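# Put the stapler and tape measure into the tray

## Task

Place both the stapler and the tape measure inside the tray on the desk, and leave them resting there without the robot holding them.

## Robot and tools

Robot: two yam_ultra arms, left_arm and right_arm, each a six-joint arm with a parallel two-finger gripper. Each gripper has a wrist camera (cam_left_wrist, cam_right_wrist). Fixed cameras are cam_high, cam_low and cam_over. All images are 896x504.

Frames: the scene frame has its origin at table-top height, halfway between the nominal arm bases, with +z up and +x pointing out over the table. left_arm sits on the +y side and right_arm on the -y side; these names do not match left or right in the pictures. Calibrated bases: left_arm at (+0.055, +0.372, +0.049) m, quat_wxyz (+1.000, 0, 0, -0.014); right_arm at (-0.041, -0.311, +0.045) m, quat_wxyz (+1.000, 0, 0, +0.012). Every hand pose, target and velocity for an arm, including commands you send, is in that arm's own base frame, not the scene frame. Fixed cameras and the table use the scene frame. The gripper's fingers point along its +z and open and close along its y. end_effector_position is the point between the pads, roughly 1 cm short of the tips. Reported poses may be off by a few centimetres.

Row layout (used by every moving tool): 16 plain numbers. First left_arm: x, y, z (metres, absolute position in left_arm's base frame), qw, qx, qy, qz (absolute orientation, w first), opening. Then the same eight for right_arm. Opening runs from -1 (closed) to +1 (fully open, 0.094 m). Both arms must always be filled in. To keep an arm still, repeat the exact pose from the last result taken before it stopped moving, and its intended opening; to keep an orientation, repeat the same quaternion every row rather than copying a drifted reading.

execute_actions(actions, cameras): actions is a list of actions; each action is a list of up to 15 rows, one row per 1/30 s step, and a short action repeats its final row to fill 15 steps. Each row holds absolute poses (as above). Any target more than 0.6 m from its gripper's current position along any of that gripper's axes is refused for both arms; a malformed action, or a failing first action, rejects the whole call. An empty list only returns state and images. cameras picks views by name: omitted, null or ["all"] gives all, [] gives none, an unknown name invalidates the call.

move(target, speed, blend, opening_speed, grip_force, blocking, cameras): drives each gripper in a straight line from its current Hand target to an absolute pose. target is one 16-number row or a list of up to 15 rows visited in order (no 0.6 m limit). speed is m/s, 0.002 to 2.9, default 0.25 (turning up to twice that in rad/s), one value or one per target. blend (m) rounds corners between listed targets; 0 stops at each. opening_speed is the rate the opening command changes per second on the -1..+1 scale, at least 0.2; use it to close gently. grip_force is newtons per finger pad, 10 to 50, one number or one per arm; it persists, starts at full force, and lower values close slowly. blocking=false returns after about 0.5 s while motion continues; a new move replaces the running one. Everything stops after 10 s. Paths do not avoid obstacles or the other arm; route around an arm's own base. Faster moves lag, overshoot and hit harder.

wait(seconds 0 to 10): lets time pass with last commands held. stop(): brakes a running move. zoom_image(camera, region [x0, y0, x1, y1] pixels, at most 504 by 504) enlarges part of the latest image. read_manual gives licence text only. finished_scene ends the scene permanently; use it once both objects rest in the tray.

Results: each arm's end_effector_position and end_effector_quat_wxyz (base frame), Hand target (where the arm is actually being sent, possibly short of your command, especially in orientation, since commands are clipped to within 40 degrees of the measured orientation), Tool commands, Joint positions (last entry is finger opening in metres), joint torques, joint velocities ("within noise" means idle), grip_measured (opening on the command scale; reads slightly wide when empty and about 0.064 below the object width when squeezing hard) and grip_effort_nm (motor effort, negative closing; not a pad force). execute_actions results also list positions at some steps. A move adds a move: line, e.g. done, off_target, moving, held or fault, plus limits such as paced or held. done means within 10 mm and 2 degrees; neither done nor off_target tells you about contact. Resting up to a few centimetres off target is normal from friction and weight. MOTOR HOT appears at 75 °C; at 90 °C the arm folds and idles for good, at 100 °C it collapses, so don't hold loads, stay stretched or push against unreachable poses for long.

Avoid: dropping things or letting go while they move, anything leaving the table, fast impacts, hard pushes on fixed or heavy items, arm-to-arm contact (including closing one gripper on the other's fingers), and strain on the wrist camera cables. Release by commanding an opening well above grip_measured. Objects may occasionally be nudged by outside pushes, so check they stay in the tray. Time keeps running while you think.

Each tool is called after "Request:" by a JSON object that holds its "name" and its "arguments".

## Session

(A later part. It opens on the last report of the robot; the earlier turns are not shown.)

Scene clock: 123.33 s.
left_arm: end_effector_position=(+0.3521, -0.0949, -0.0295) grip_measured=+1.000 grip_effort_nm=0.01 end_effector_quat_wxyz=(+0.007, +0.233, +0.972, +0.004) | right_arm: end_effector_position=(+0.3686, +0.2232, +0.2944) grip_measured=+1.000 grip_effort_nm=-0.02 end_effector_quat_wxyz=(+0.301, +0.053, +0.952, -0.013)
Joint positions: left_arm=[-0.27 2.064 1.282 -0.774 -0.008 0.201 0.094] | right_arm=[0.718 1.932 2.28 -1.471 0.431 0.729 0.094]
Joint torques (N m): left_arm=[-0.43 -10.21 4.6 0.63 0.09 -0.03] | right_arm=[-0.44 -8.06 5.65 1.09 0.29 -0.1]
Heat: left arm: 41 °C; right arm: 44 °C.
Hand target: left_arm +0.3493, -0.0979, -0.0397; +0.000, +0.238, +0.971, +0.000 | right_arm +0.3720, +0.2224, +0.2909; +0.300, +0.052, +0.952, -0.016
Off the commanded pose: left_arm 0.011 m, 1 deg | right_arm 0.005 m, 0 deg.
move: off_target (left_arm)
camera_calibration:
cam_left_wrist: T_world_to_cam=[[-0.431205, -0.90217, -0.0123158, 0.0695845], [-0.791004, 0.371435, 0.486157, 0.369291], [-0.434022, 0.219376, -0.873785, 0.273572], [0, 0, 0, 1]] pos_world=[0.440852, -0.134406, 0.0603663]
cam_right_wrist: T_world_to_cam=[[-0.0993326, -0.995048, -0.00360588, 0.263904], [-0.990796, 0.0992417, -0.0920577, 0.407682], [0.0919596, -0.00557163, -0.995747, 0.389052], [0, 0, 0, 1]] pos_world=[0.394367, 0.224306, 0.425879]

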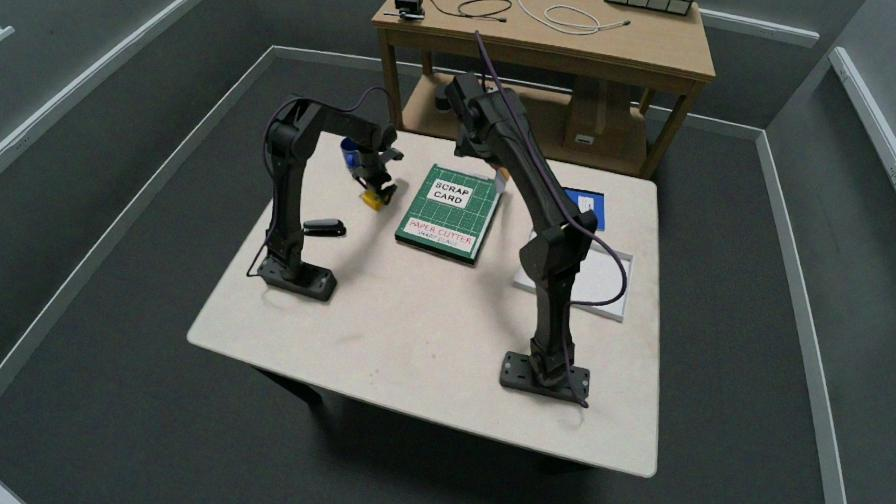

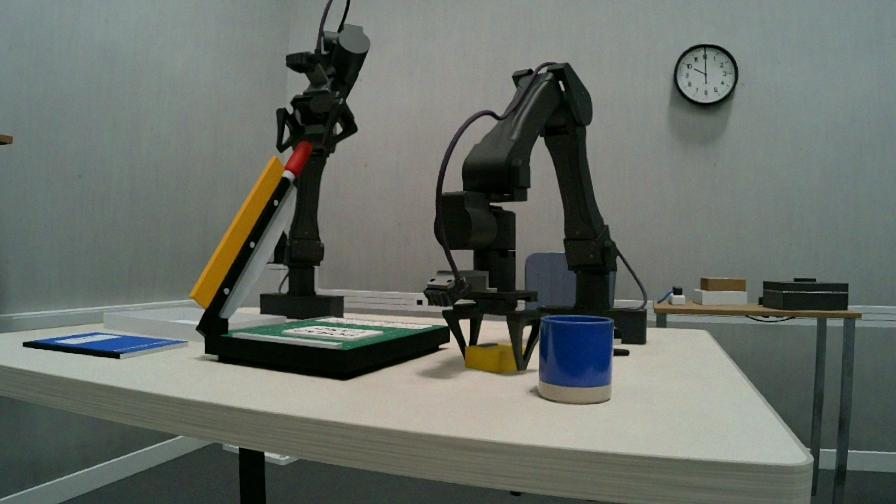

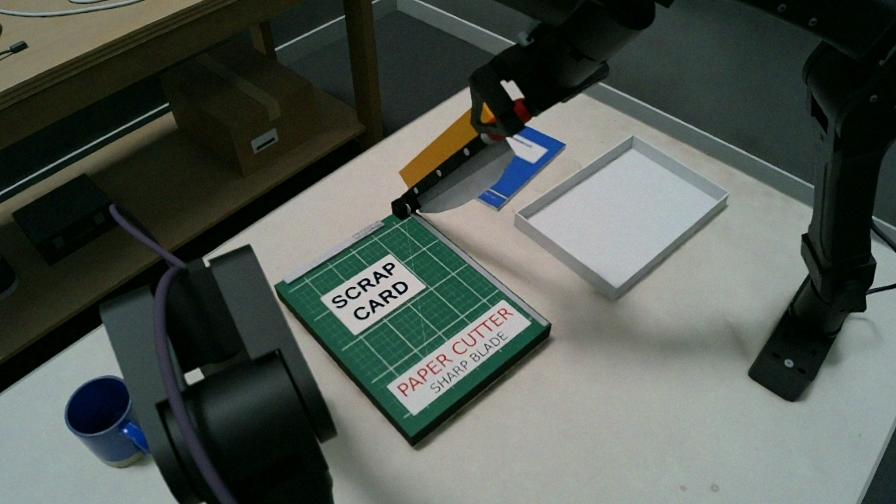

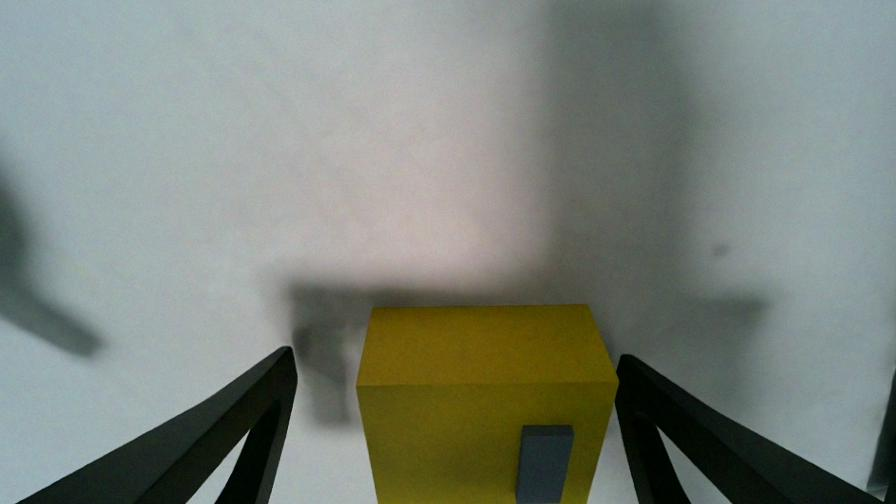

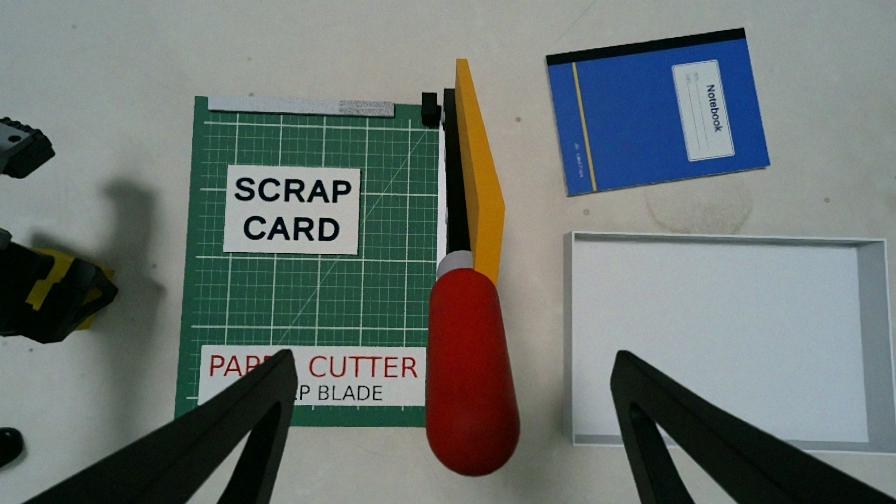

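Request:
{"name": "move", "arguments": {"target": [[0.339, -0.099, -0.041, 0, 0.2377, 0.9713, 0, 1, 0.375, 0.2175, 0.287, 0.3002, 0.0516, 0.9523, -0.0163, 1], [0.339, -0.099, -0.041, 0, 0.2377, 0.9713, 0, 0.1, 0.375, 0.2175, 0.287, 0.3002, 0.0516, 0.9523, -0.0163, -0.6]], "speed": 0.08, "grip_force": [35, 30]}}

Scene clock: 134.53 s.
left_arm: end_effector_position=(+0.3446, -0.0974, -0.0348) grip_measured=+0.271 grip_effort_nm=-0.75 end_effector_quat_wxyz=(+0.003, +0.239, +0.971, +0.004) | right_arm: end_effector_position=(+0.3741, +0.2181, +0.2826) grip_measured=-0.424 grip_effort_nm=-0.63 end_effector_quat_wxyz=(+0.293, +0.050, +0.954, -0.024)
Joint positions: left_arm=[-0.282 2.06 1.252 -0.756 -0.008 0.2 0.06] | right_arm=[0.7 1.932 2.234 -1.444 0.43 0.71 0.027]
Joint torques (N m): left_arm=[-0.28 -12.08 2.97 0.63 0.1 -0.1] | right_arm=[-0.31 -9.88 5.52 1.17 0.22 -0.05]
Heat: left arm: 40 °C; right arm: 44 °C.
Hand target: left_arm +0.3389, -0.0989, -0.0408; +0.000, +0.238, +0.971, +0.000 | right_arm +0.3750, +0.2175, +0.2869; +0.300, +0.052, +0.952, -0.017
Off the commanded pose: left_arm 0.008 m, 1 deg | right_arm 0.005 m, 1 deg.
grip_force (N): 35, 30
move: done
camera_calibration:
cam_left_wrist: T_world_to_cam=[[-0.440881, -0.897499, -0.0108851, 0.0679007], [-0.783064, 0.378683, 0.493366, 0.36511], [-0.438673, 0.22604, -0.869754, 0.268522], [0, 0, 0, 1]] pos_world=[0.433634, -0.138017, 0.054154]
cam_right_wrist: T_world_to_cam=[[-0.100527, -0.994716, 0.020825, 0.25276], [-0.992082, 0.0986333, -0.0777483, 0.40905], [0.0752835, -0.0284759, -0.996755, 0.388293], [0, 0, 0, 1]] pos_world=[0.401989, 0.222136, 0.413573]

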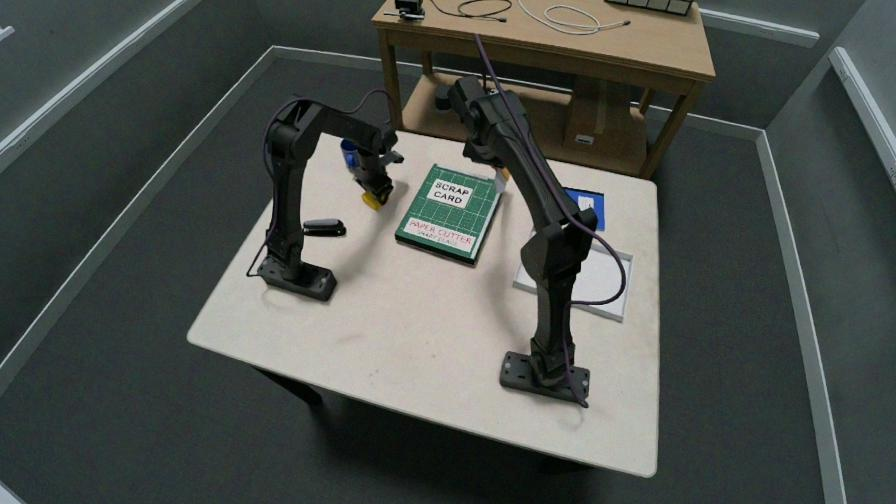

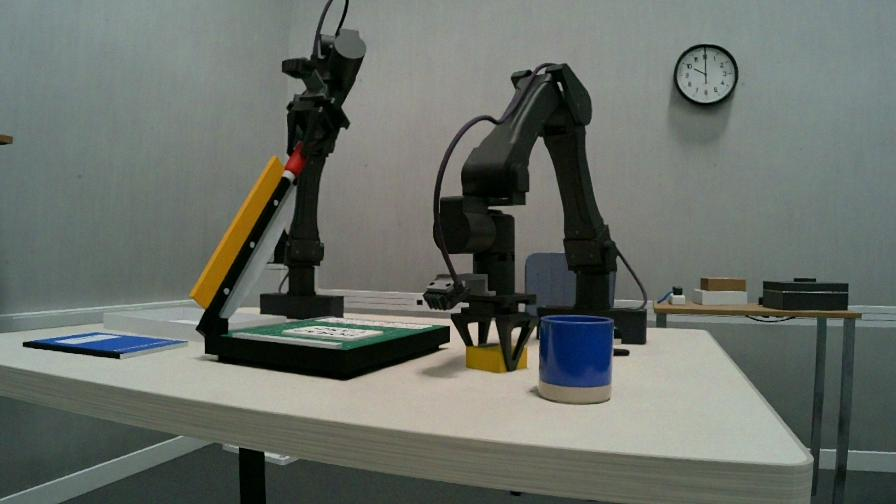

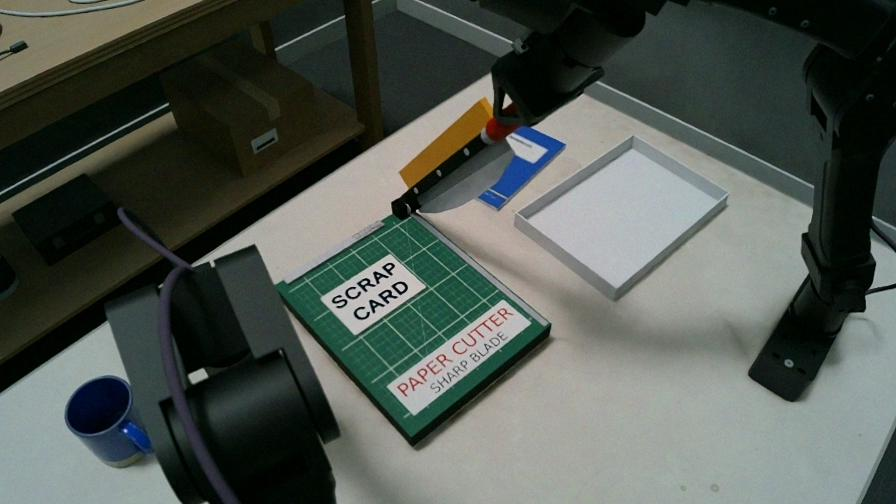

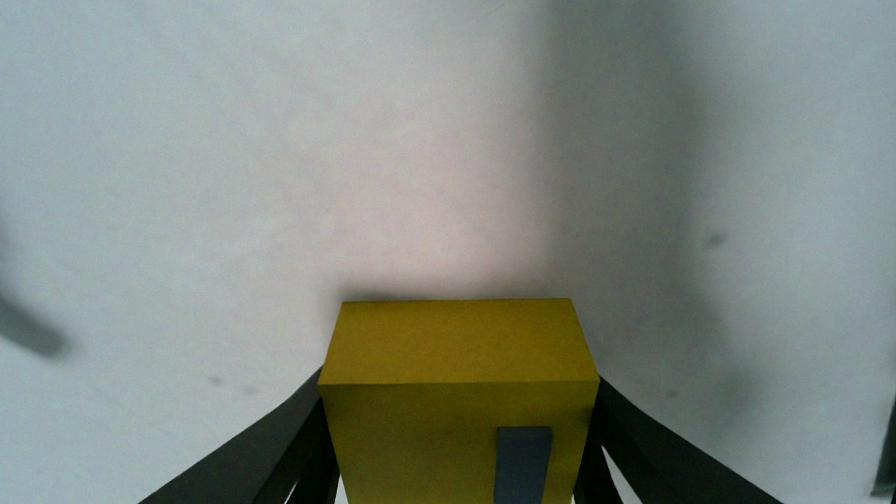

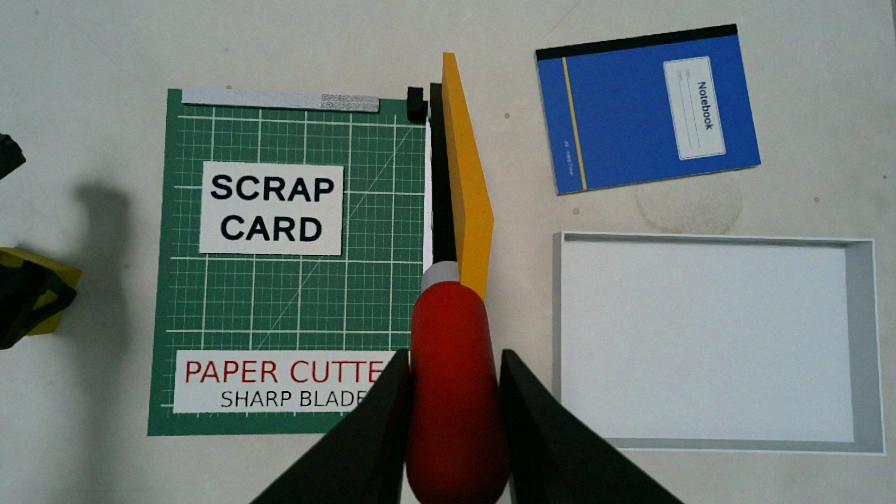

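Request:
{"name": "move", "arguments": {"target": [[0.342, -0.098, 0.03, 0, 0.2377, 0.9713, 0, 0.1, 0.3375, 0.2195, 0.2500, 0.3002, 0.0516, 0.9523, -0.0163, -0.6], [0.342, -0.098, 0.06, 0, 0.2377, 0.9713, 0, 0.1, 0.3000, 0.221, 0.2075, 0.3002, 0.0516, 0.9523, -0.0163, -0.6], [0.342, -0.098, 0.06, 0, 0.2377, 0.9713, 0, 0.1, 0.2690, 0.2227, 0.1589, 0.3002, 0.0516, 0.9523, -0.0163, -0.6]], "speed": 0.08, "blend": [0.02, 0.02, 0]}}

Scene clock: 144.53 s.
left_arm: end_effector_position=(+0.3350, -0.0946, +0.0410) grip_measured=+0.270 grip_effort_nm=-0.75 end_effector_quat_wxyz=(-0.026, +0.239, +0.971, +0.005) | right_arm: end_effector_position=(+0.2779, +0.2290, +0.1742) grip_measured=-0.427 grip_effort_nm=-0.68 end_effector_quat_wxyz=(+0.324, +0.053, +0.944, -0.007)
Joint positions: left_arm=[-0.282 1.958 1.429 -1.095 -0.008 0.2 0.06] | right_arm=[0.953 1.542 1.299 -0.947 0.554 0.955 0.027]
Joint torques (N m): left_arm=[0.08 -15.87 7.24 0.18 0.1 -0.07] | right_arm=[-0.27 -6.01 4.41 0.69 0 0.13]
Heat: left arm: 40 °C; right arm: 43 °C.
Hand target: left_arm +0.3416, -0.0978, +0.0597; +0.000, +0.238, +0.971, +0.000 | right_arm +0.2690, +0.2227, +0.1594; +0.300, +0.052, +0.952, -0.017
Off the commanded pose: left_arm 0.021 m, 3 deg | right_arm 0.019 m, 3 deg.
grip_force (N): 35, 30
move: off_target (left_arm, right_arm)
camera_calibration:
cam_left_wrist: T_world_to_cam=[[-0.441278, -0.89737, -0.000622471, 0.0667058], [-0.753609, 0.370207, 0.543158, 0.306451], [-0.487183, 0.240153, -0.83963, 0.346079], [0, 0, 0, 1]] pos_world=[0.428984, -0.136702, 0.124169]
cam_right_wrist: T_world_to_cam=[[-0.0953674, -0.995288, -0.017534, 0.261616], [-0.985277, 0.0968897, -0.140858, 0.313649], [0.141893, 0.00384251, -0.989874, 0.260623], [0, 0, 0, 1]] pos_world=[0.297, 0.228992, 0.306752]

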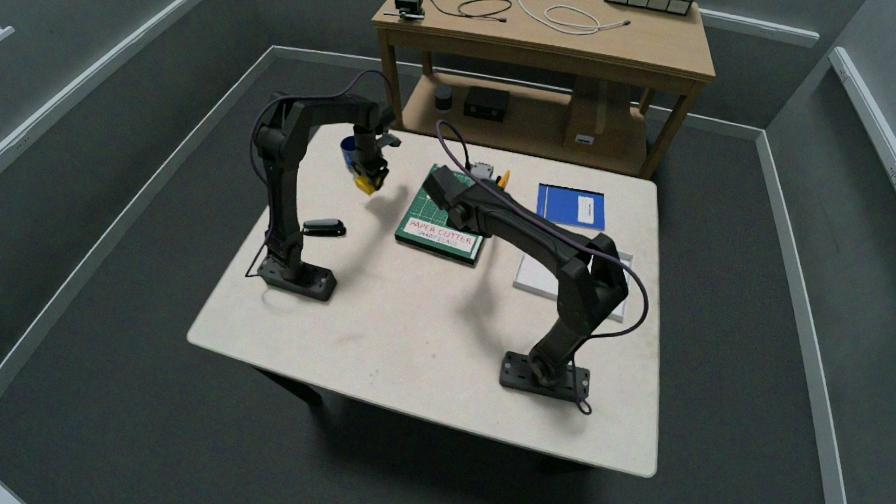

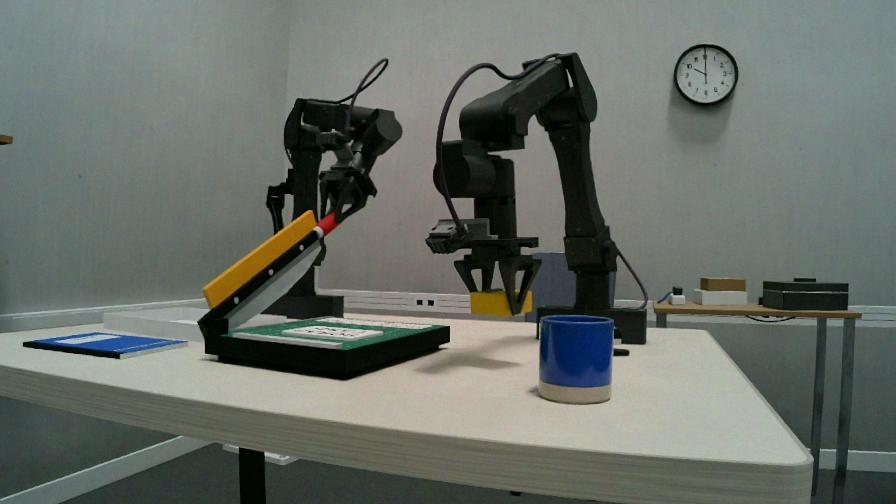

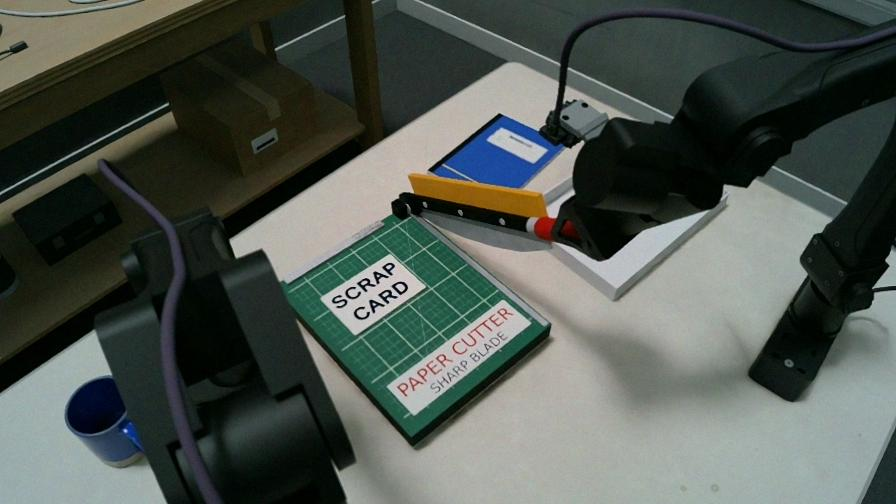

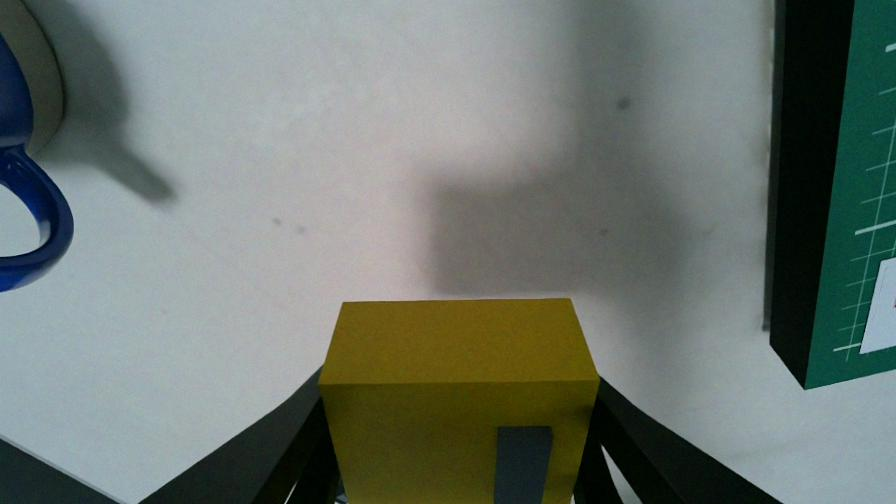

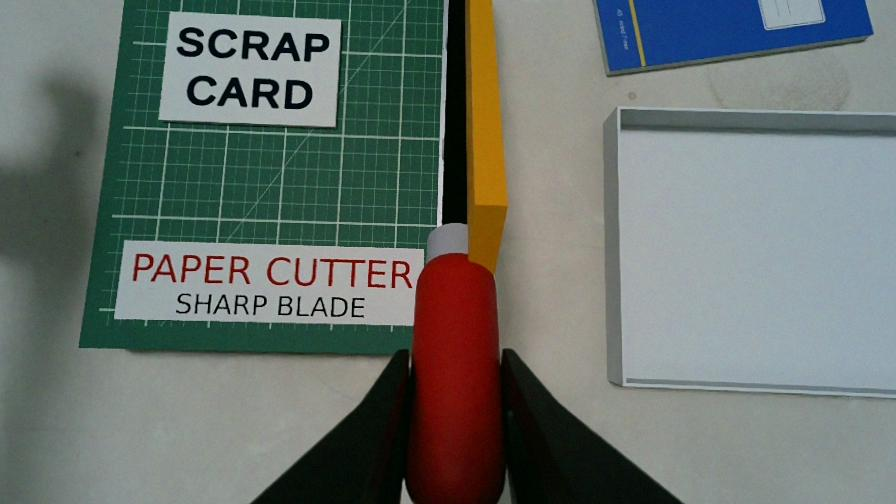

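Request:
{"name": "move", "arguments": {"target": [[0.342, -0.098, 0.06, 0, 0.2377, 0.9713, 0, 0.1, 0.245, 0.2315, 0.108, 0.3002, 0.0516, 0.9523, -0.0163, -0.6], [0.342, -0.098, 0.06, 0, 0.2377, 0.9713, 0, 0.1, 0.231, 0.233, 0.045, 0.3002, 0.0516, 0.9523, -0.0163, -0.6]], "speed": 0.08, "blend": [0.02, 0]}}

Scene clock: 149.23 s.
left_arm: end_effector_position=(+0.3350, -0.0946, +0.0410) grip_measured=+0.270 grip_effort_nm=-0.75 end_effector_quat_wxyz=(-0.026, +0.239, +0.971, +0.005) | right_arm: end_effector_position=(+0.2370, +0.2350, +0.0587) grip_measured=-0.427 grip_effort_nm=-0.68 end_effector_quat_wxyz=(+0.316, +0.056, +0.947, -0.011)
Joint positions: left_arm=[-0.282 1.958 1.429 -1.095 -0.008 0.2 0.06] | right_arm=[1.082 1.615 0.915 -0.59 0.586 1.114 0.027]
Joint torques (N m): left_arm=[0.14 -15.86 7.24 0.2 0.1 -0.07] | right_arm=[0.16 -4.45 4.77 0.85 0.09 0.04]
Heat: left arm: 40 °C; right arm: 43 °C.
Hand target: left_arm +0.3416, -0.0978, +0.0597; +0.000, +0.238, +0.971, +0.000 | right_arm +0.2308, +0.2325, +0.0454; +0.300, +0.052, +0.952, -0.017
Off the commanded pose: left_arm 0.021 m, 3 deg | right_arm 0.015 m, 2 deg.
grip_force (N): 35, 30
move: off_target (left_arm, right_arm)
camera_calibration:
cam_left_wrist: T_world_to_cam=[[-0.441278, -0.89737, -0.000622471, 0.0667058], [-0.753609, 0.370207, 0.543158, 0.306451], [-0.487183, 0.240153, -0.83963, 0.346079], [0, 0, 0, 1]] pos_world=[0.428984, -0.136702, 0.124169]
cam_right_wrist: T_world_to_cam=[[-0.104206, -0.994495, -0.0110022, 0.263149], [-0.986807, 0.104766, -0.12343, 0.254027], [0.123903, -0.00200512, -0.992292, 0.157928], [0, 0, 0, 1]] pos_world=[0.258529, 0.235404, 0.190961]

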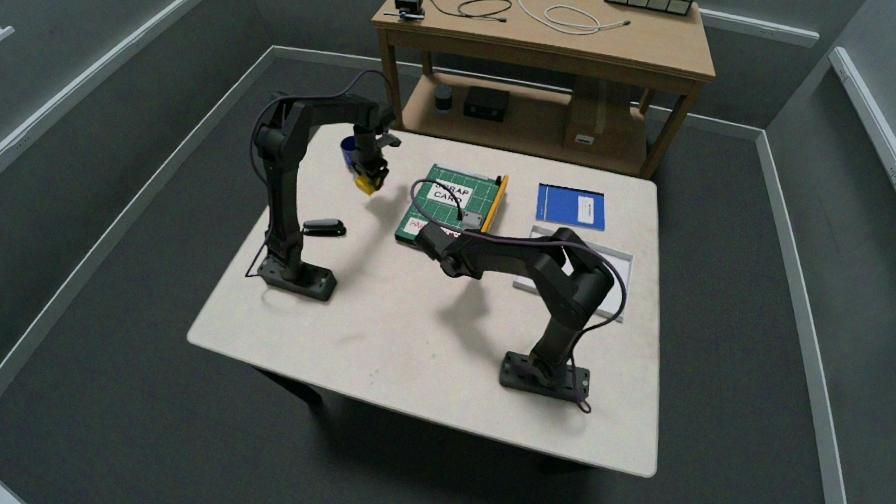

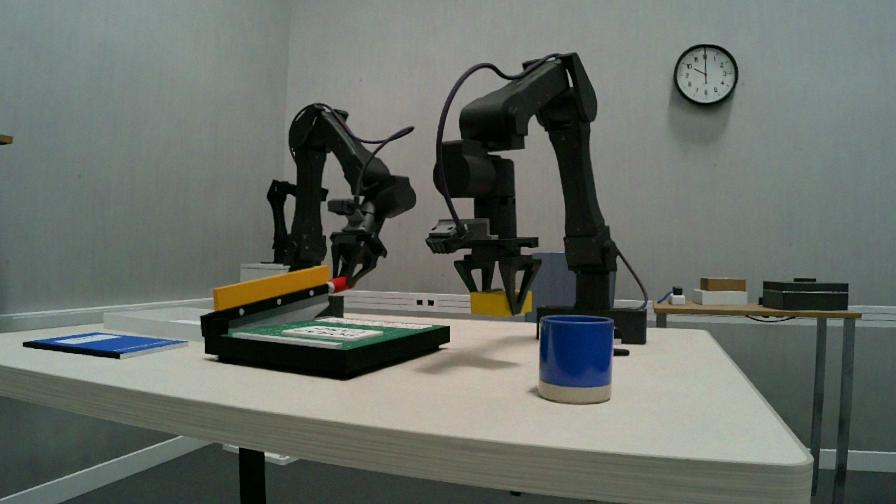

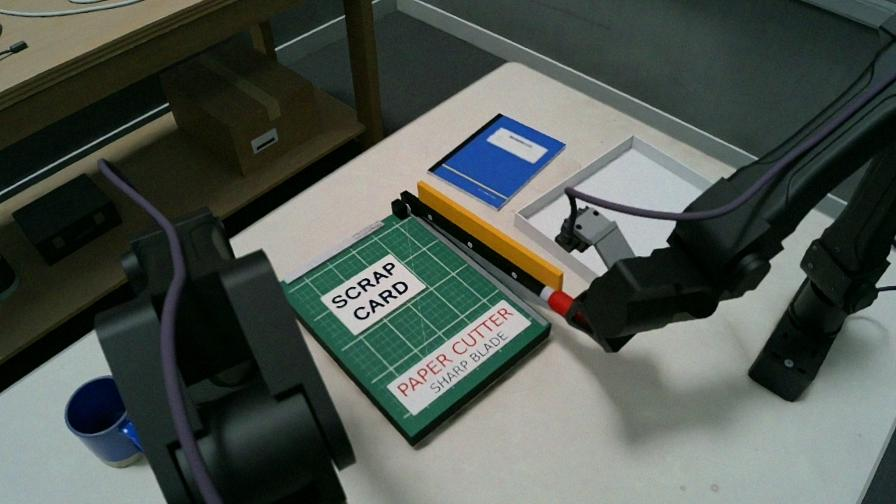

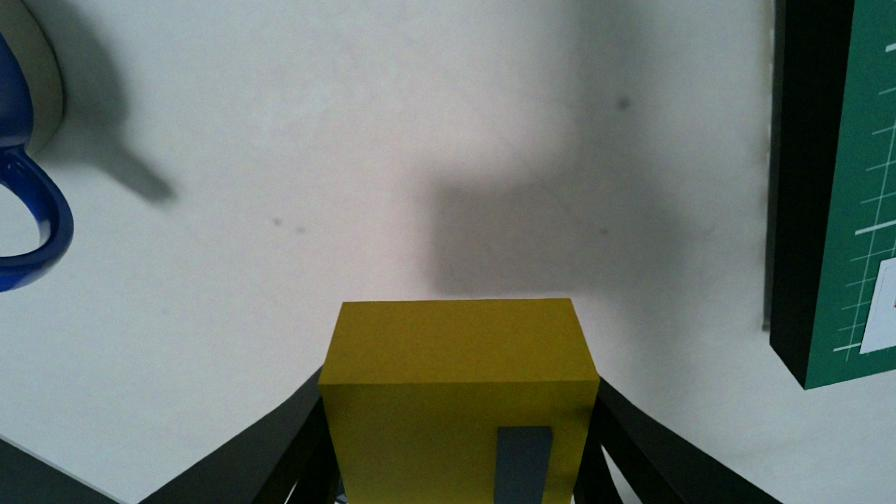

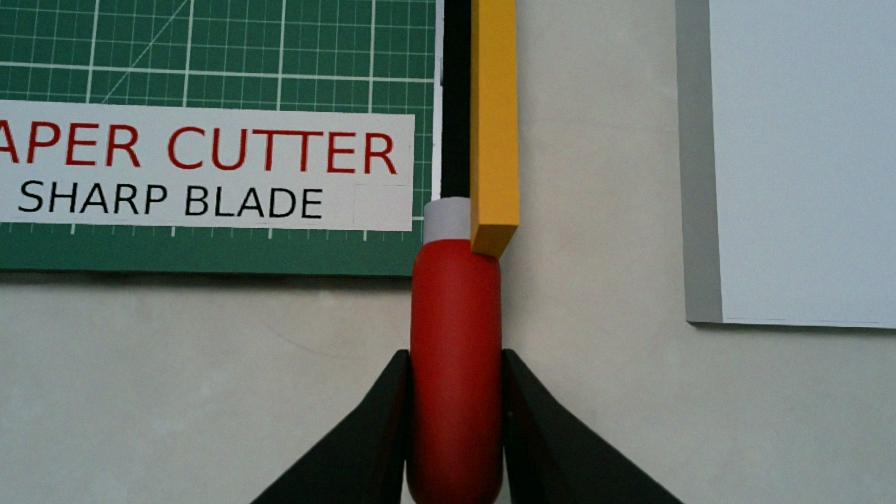

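Request:
{"name": "move", "arguments": {"target": [0.342, -0.098, 0.06, 0, 0.2377, 0.9713, 0, 0.1, 0.2285, 0.234, -0.002, 0.3002, 0.0516, 0.9523, -0.0163, -0.6], "speed": 0.05, "cameras": ["cam_low", "cam_over", "cam_right_wrist"]}}

Scene clock: 151.73 s.
left_arm: end_effector_position=(+0.3350, -0.0946, +0.0410) grip_measured=+0.270 grip_effort_nm=-0.75 end_effector_quat_wxyz=(-0.026, +0.239, +0.971, +0.005) | right_arm: end_effector_position=(+0.2327, +0.2360, +0.0183) grip_measured=-0.427 grip_effort_nm=-0.68 end_effector_quat_wxyz=(+0.316, +0.056, +0.947, -0.011)
Joint positions: left_arm=[-0.282 1.958 1.429 -1.095 -0.008 0.2 0.06] | right_arm=[1.098 1.703 0.826 -0.423 0.592 1.133 0.027]
Joint torques (N m): left_arm=[0.08 -15.8 7.17 0.18 0.1 -0.07] | right_arm=[-0.24 -2.97 3.64 1.2 0.07 -0.03]
Heat: left arm: 41 °C; right arm: 43 °C.
Hand target: left_arm +0.3416, -0.0978, +0.0597; +0.000, +0.238, +0.971, +0.000 | right_arm +0.2277, +0.2330, -0.0007; +0.300, +0.052, +0.952, -0.017
Off the commanded pose: left_arm 0.021 m, 3 deg | right_arm 0.021 m, 2 deg.
grip_force (N): 35, 30
move: off_target (left_arm, right_arm)
camera_calibration:
cam_right_wrist: T_world_to_cam=[[-0.104953, -0.994428, -0.00986481, 0.263355], [-0.986639, 0.105364, -0.124264, 0.244622], [0.124611, -0.00330886, -0.9922, 0.118488], [0, 0, 0, 1]] pos_world=[0.254229, 0.236506, 0.150559]
Images, in order (width x height): cam_low 896x504, cam_over 896x504, cam_right_wrist 896x504.

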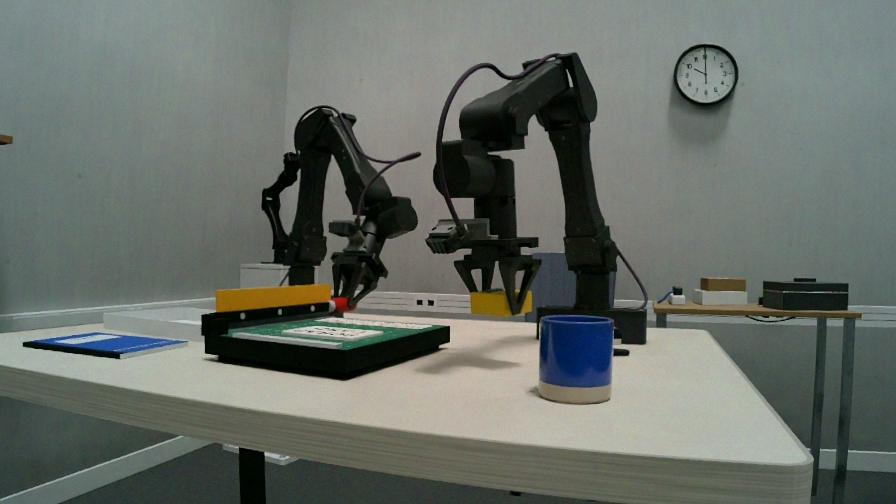

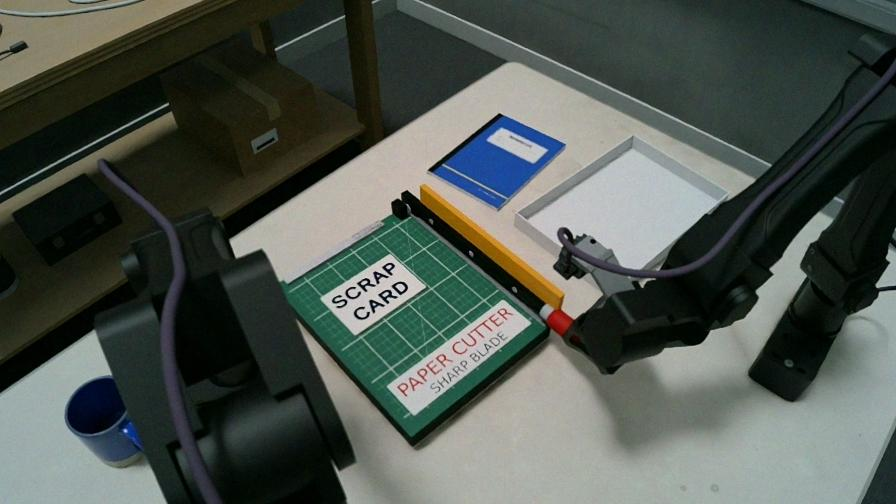

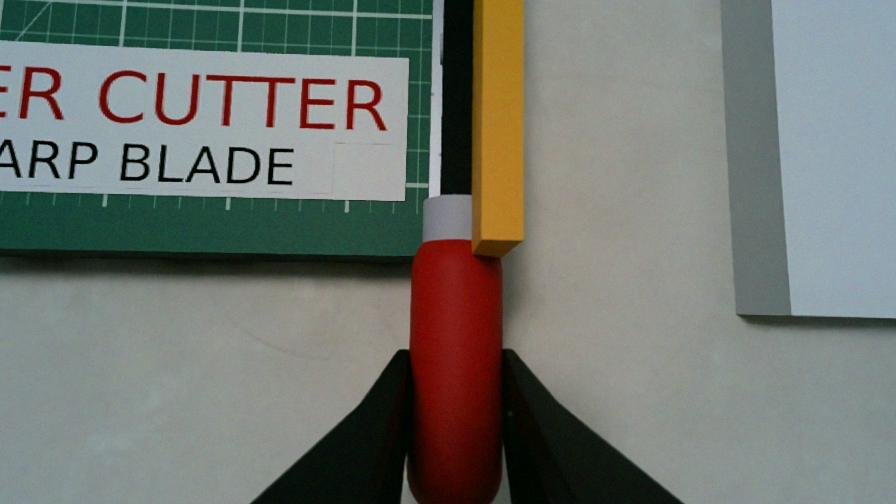

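Request:
{"name": "move", "arguments": {"target": [0.342, -0.098, 0.06, 0, 0.2377, 0.9713, 0, 0.1, 0.2285, 0.235, -0.016, 0.3002, 0.0516, 0.9523, -0.0163, -0.6], "speed": 0.04, "cameras": ["cam_low", "cam_right_wrist"]}}

Request:
{"name": "zoom_image", "arguments": {"camera": "cam_low", "region": [180, 240, 480, 400]}}

Scene clock: 155.53 s.
left_arm: end_effector_position=(+0.3350, -0.0946, +0.0410) grip_measured=+0.270 grip_effort_nm=-0.75 end_effector_quat_wxyz=(-0.026, +0.239, +0.971, +0.005) | right_arm: end_effector_position=(+0.2327, +0.2359, +0.0173) grip_measured=-0.427 grip_effort_nm=-0.68 end_effector_quat_wxyz=(+0.331, +0.056, +0.942, -0.015)
Joint positions: left_arm=[-0.282 1.958 1.429 -1.095 -0.008 0.2 0.06] | right_arm=[1.114 1.713 0.816 -0.405 0.627 1.145 0.027]
Joint torques (N m): left_arm=[0.13 -15.87 7.24 0.17 0.09 -0.05] | right_arm=[-1.18 -1.02 2.73 1.53 -0.31 -0.07]
Heat: left arm: 41 °C; right arm: 42 °C.
Hand target: left_arm +0.3416, -0.0978, +0.0597; +0.000, +0.238, +0.971, +0.000 | right_arm +0.2263, +0.2327, -0.0126; +0.300, +0.053, +0.952, -0.018
Off the commanded pose: left_arm 0.021 m, 3 deg | right_arm 0.034 m, 4 deg.
grip_force (N): 35, 30
move: off_target (left_arm, right_arm)
camera_calibration:
cam_right_wrist: T_world_to_cam=[[-0.106636, -0.994291, -0.00364857, 0.263589], [-0.982268, 0.105914, -0.154698, 0.243789], [0.154201, -0.0129125, -0.987955, 0.112714], [0, 0, 0, 1]] pos_world=[0.250193, 0.237719, 0.150032]
Images, in order (width x height): cam_low 896x504, cam_right_wrist 896x504.

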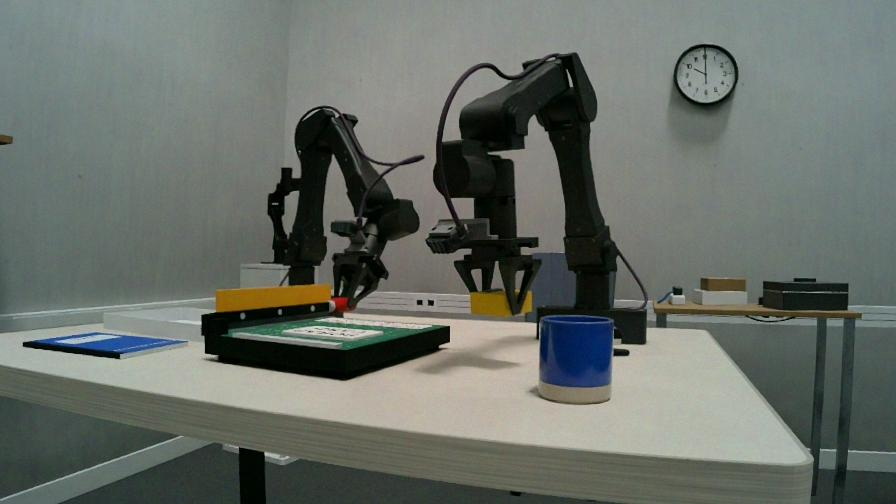

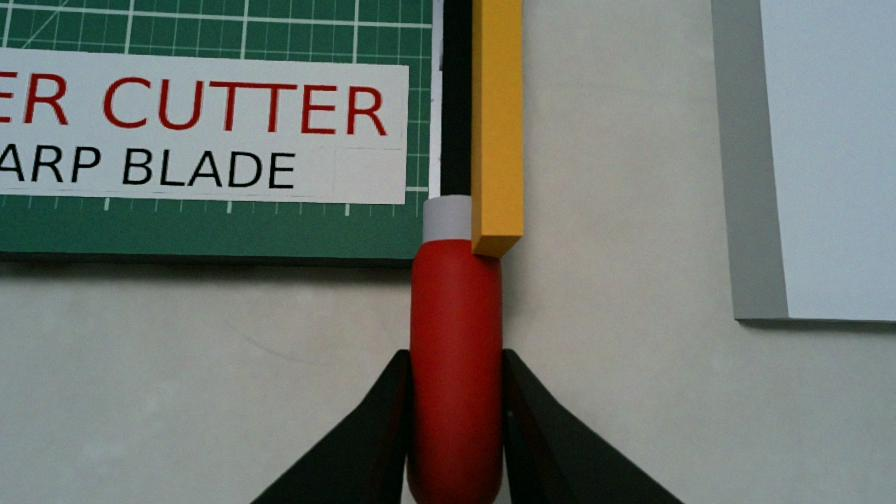

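Scaled by 1.680 from the camera's 896x504 image, which has a finer 1280x720 frame.

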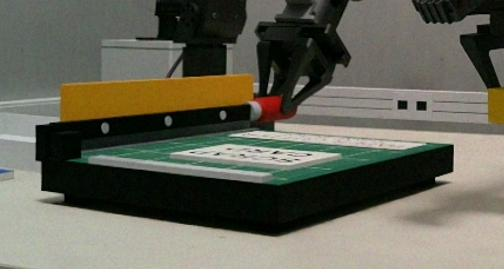

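Request:
{"name": "move", "arguments": {"target": [[0.342, -0.098, 0.06, 0, 0.2377, 0.9713, 0, 0.1, 0.2327, 0.236, 0.015, 0.315, 0.056, 0.947, -0.015, 0.4], [0.342, -0.098, 0.10, 0, 0.2377, 0.9713, 0, 0.1, 0.21, 0.236, 0.13, 0.3002, 0.0516, 0.9523, -0.0163, 0.4], [0.225, -0.215, 0.085, 0, 0.2377, 0.9713, 0, 0.1, 0.26, 0.04, 0.15, 0, 0, 1, 0, 1]], "speed": [0.1, 0.12, 0.25]}}

Scene clock: 171.70 s.
left_arm: end_effector_position=(+0.2233, -0.2138, +0.0758) grip_measured=+0.270 grip_effort_nm=-0.75 end_effector_quat_wxyz=(-0.019, +0.242, +0.970, +0.010) | right_arm: end_effector_position=(+0.2541, +0.0389, +0.1441) grip_measured=+0.998 grip_effort_nm=0.08 end_effector_quat_wxyz=(-0.008, +0.002, +1.000, -0.006)
Joint positions: left_arm=[-0.766 1.774 1.329 -1.17 0.001 -0.277 0.06] | right_arm=[0.154 1.531 1.339 -1.396 0.009 0.158 0.094]
Joint torques (N m): left_arm=[0.12 -13.72 4.92 0.46 0.01 -0.14] | right_arm=[-0.42 -4.78 9.72 0.11 -0.08 -0.1]
Heat: left arm: 41 °C; right arm: 42 °C.
Hand target: left_arm +0.2250, -0.2150, +0.0849; +0.000, +0.238, +0.971, +0.000 | right_arm +0.2599, +0.0400, +0.1501; +0.000, +0.000, +1.000, +0.000
Off the commanded pose: left_arm 0.009 m, 3 deg | right_arm 0.008 m, 1 deg.
grip_force (N): 35, 30
move: off_target (left_arm)
camera_calibration:
cam_left_wrist: T_world_to_cam=[[-0.447718, -0.894063, -0.0141318, -0.0863095], [-0.759726, 0.372017, 0.53331, 0.250037], [-0.471555, 0.249509, -0.845802, 0.348366], [0, 0, 0, 1]] pos_world=[0.315591, -0.257105, 0.160081]
cam_right_wrist: T_world_to_cam=[[0.00554793, -0.999942, 0.00919747, 0.040337], [-0.86048, -0.0000879085, 0.509485, 0.182784], [-0.509455, -0.0107408, -0.86043, 0.382408], [0, 0, 0, 1]] pos_world=[0.351878, 0.0444581, 0.235539]

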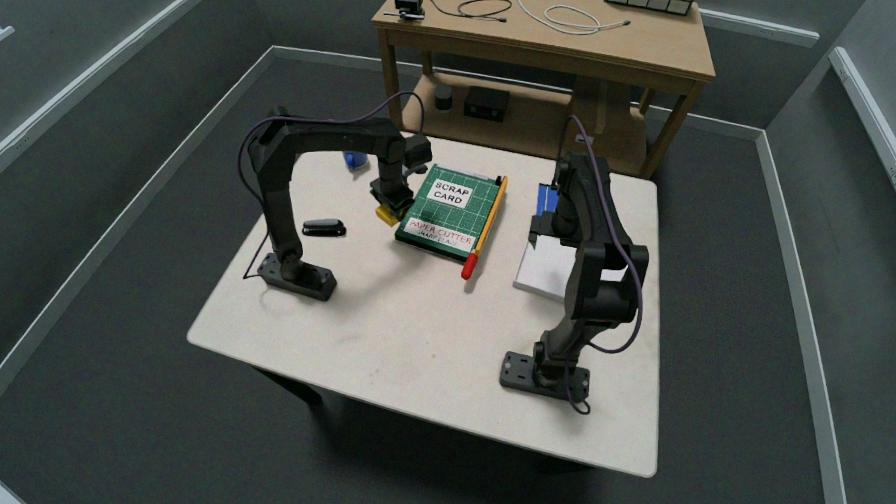

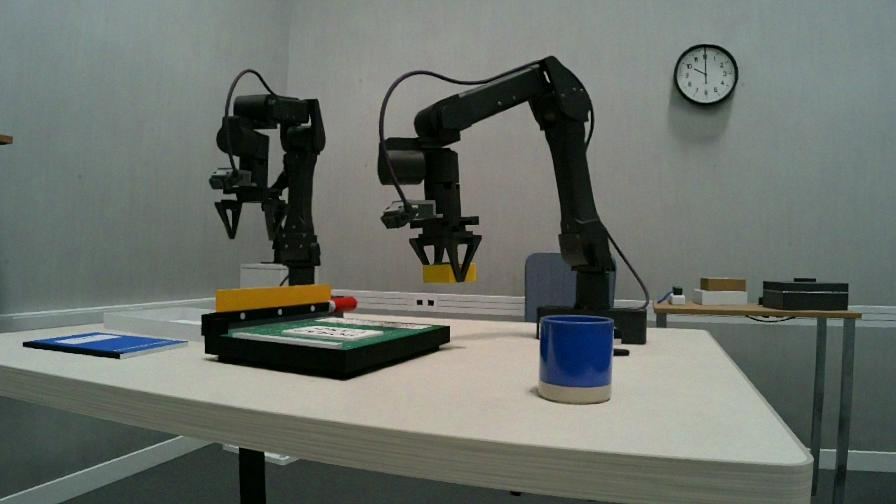

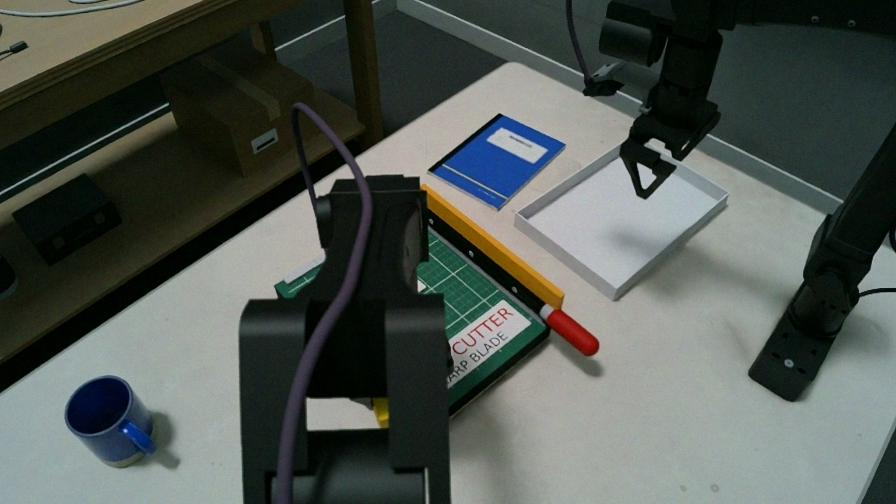

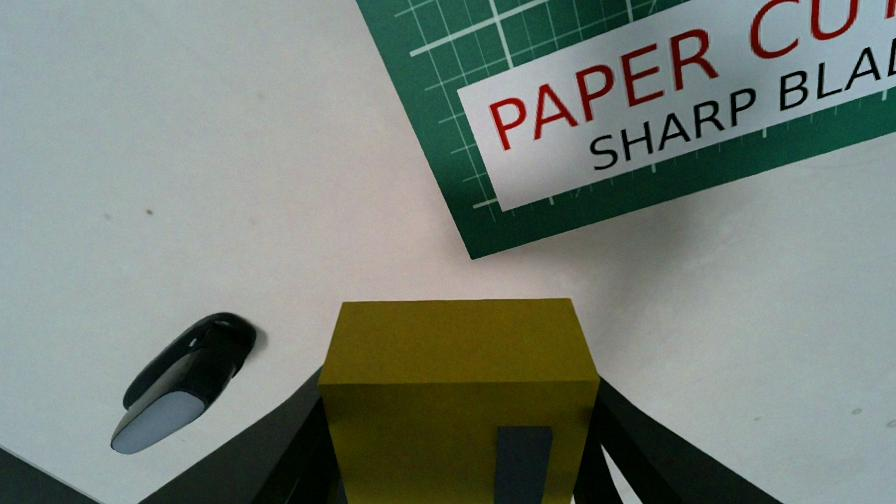

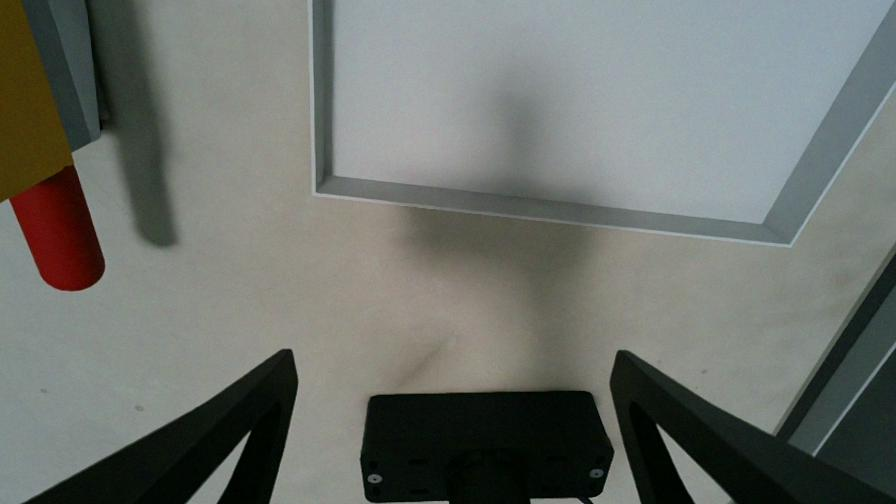

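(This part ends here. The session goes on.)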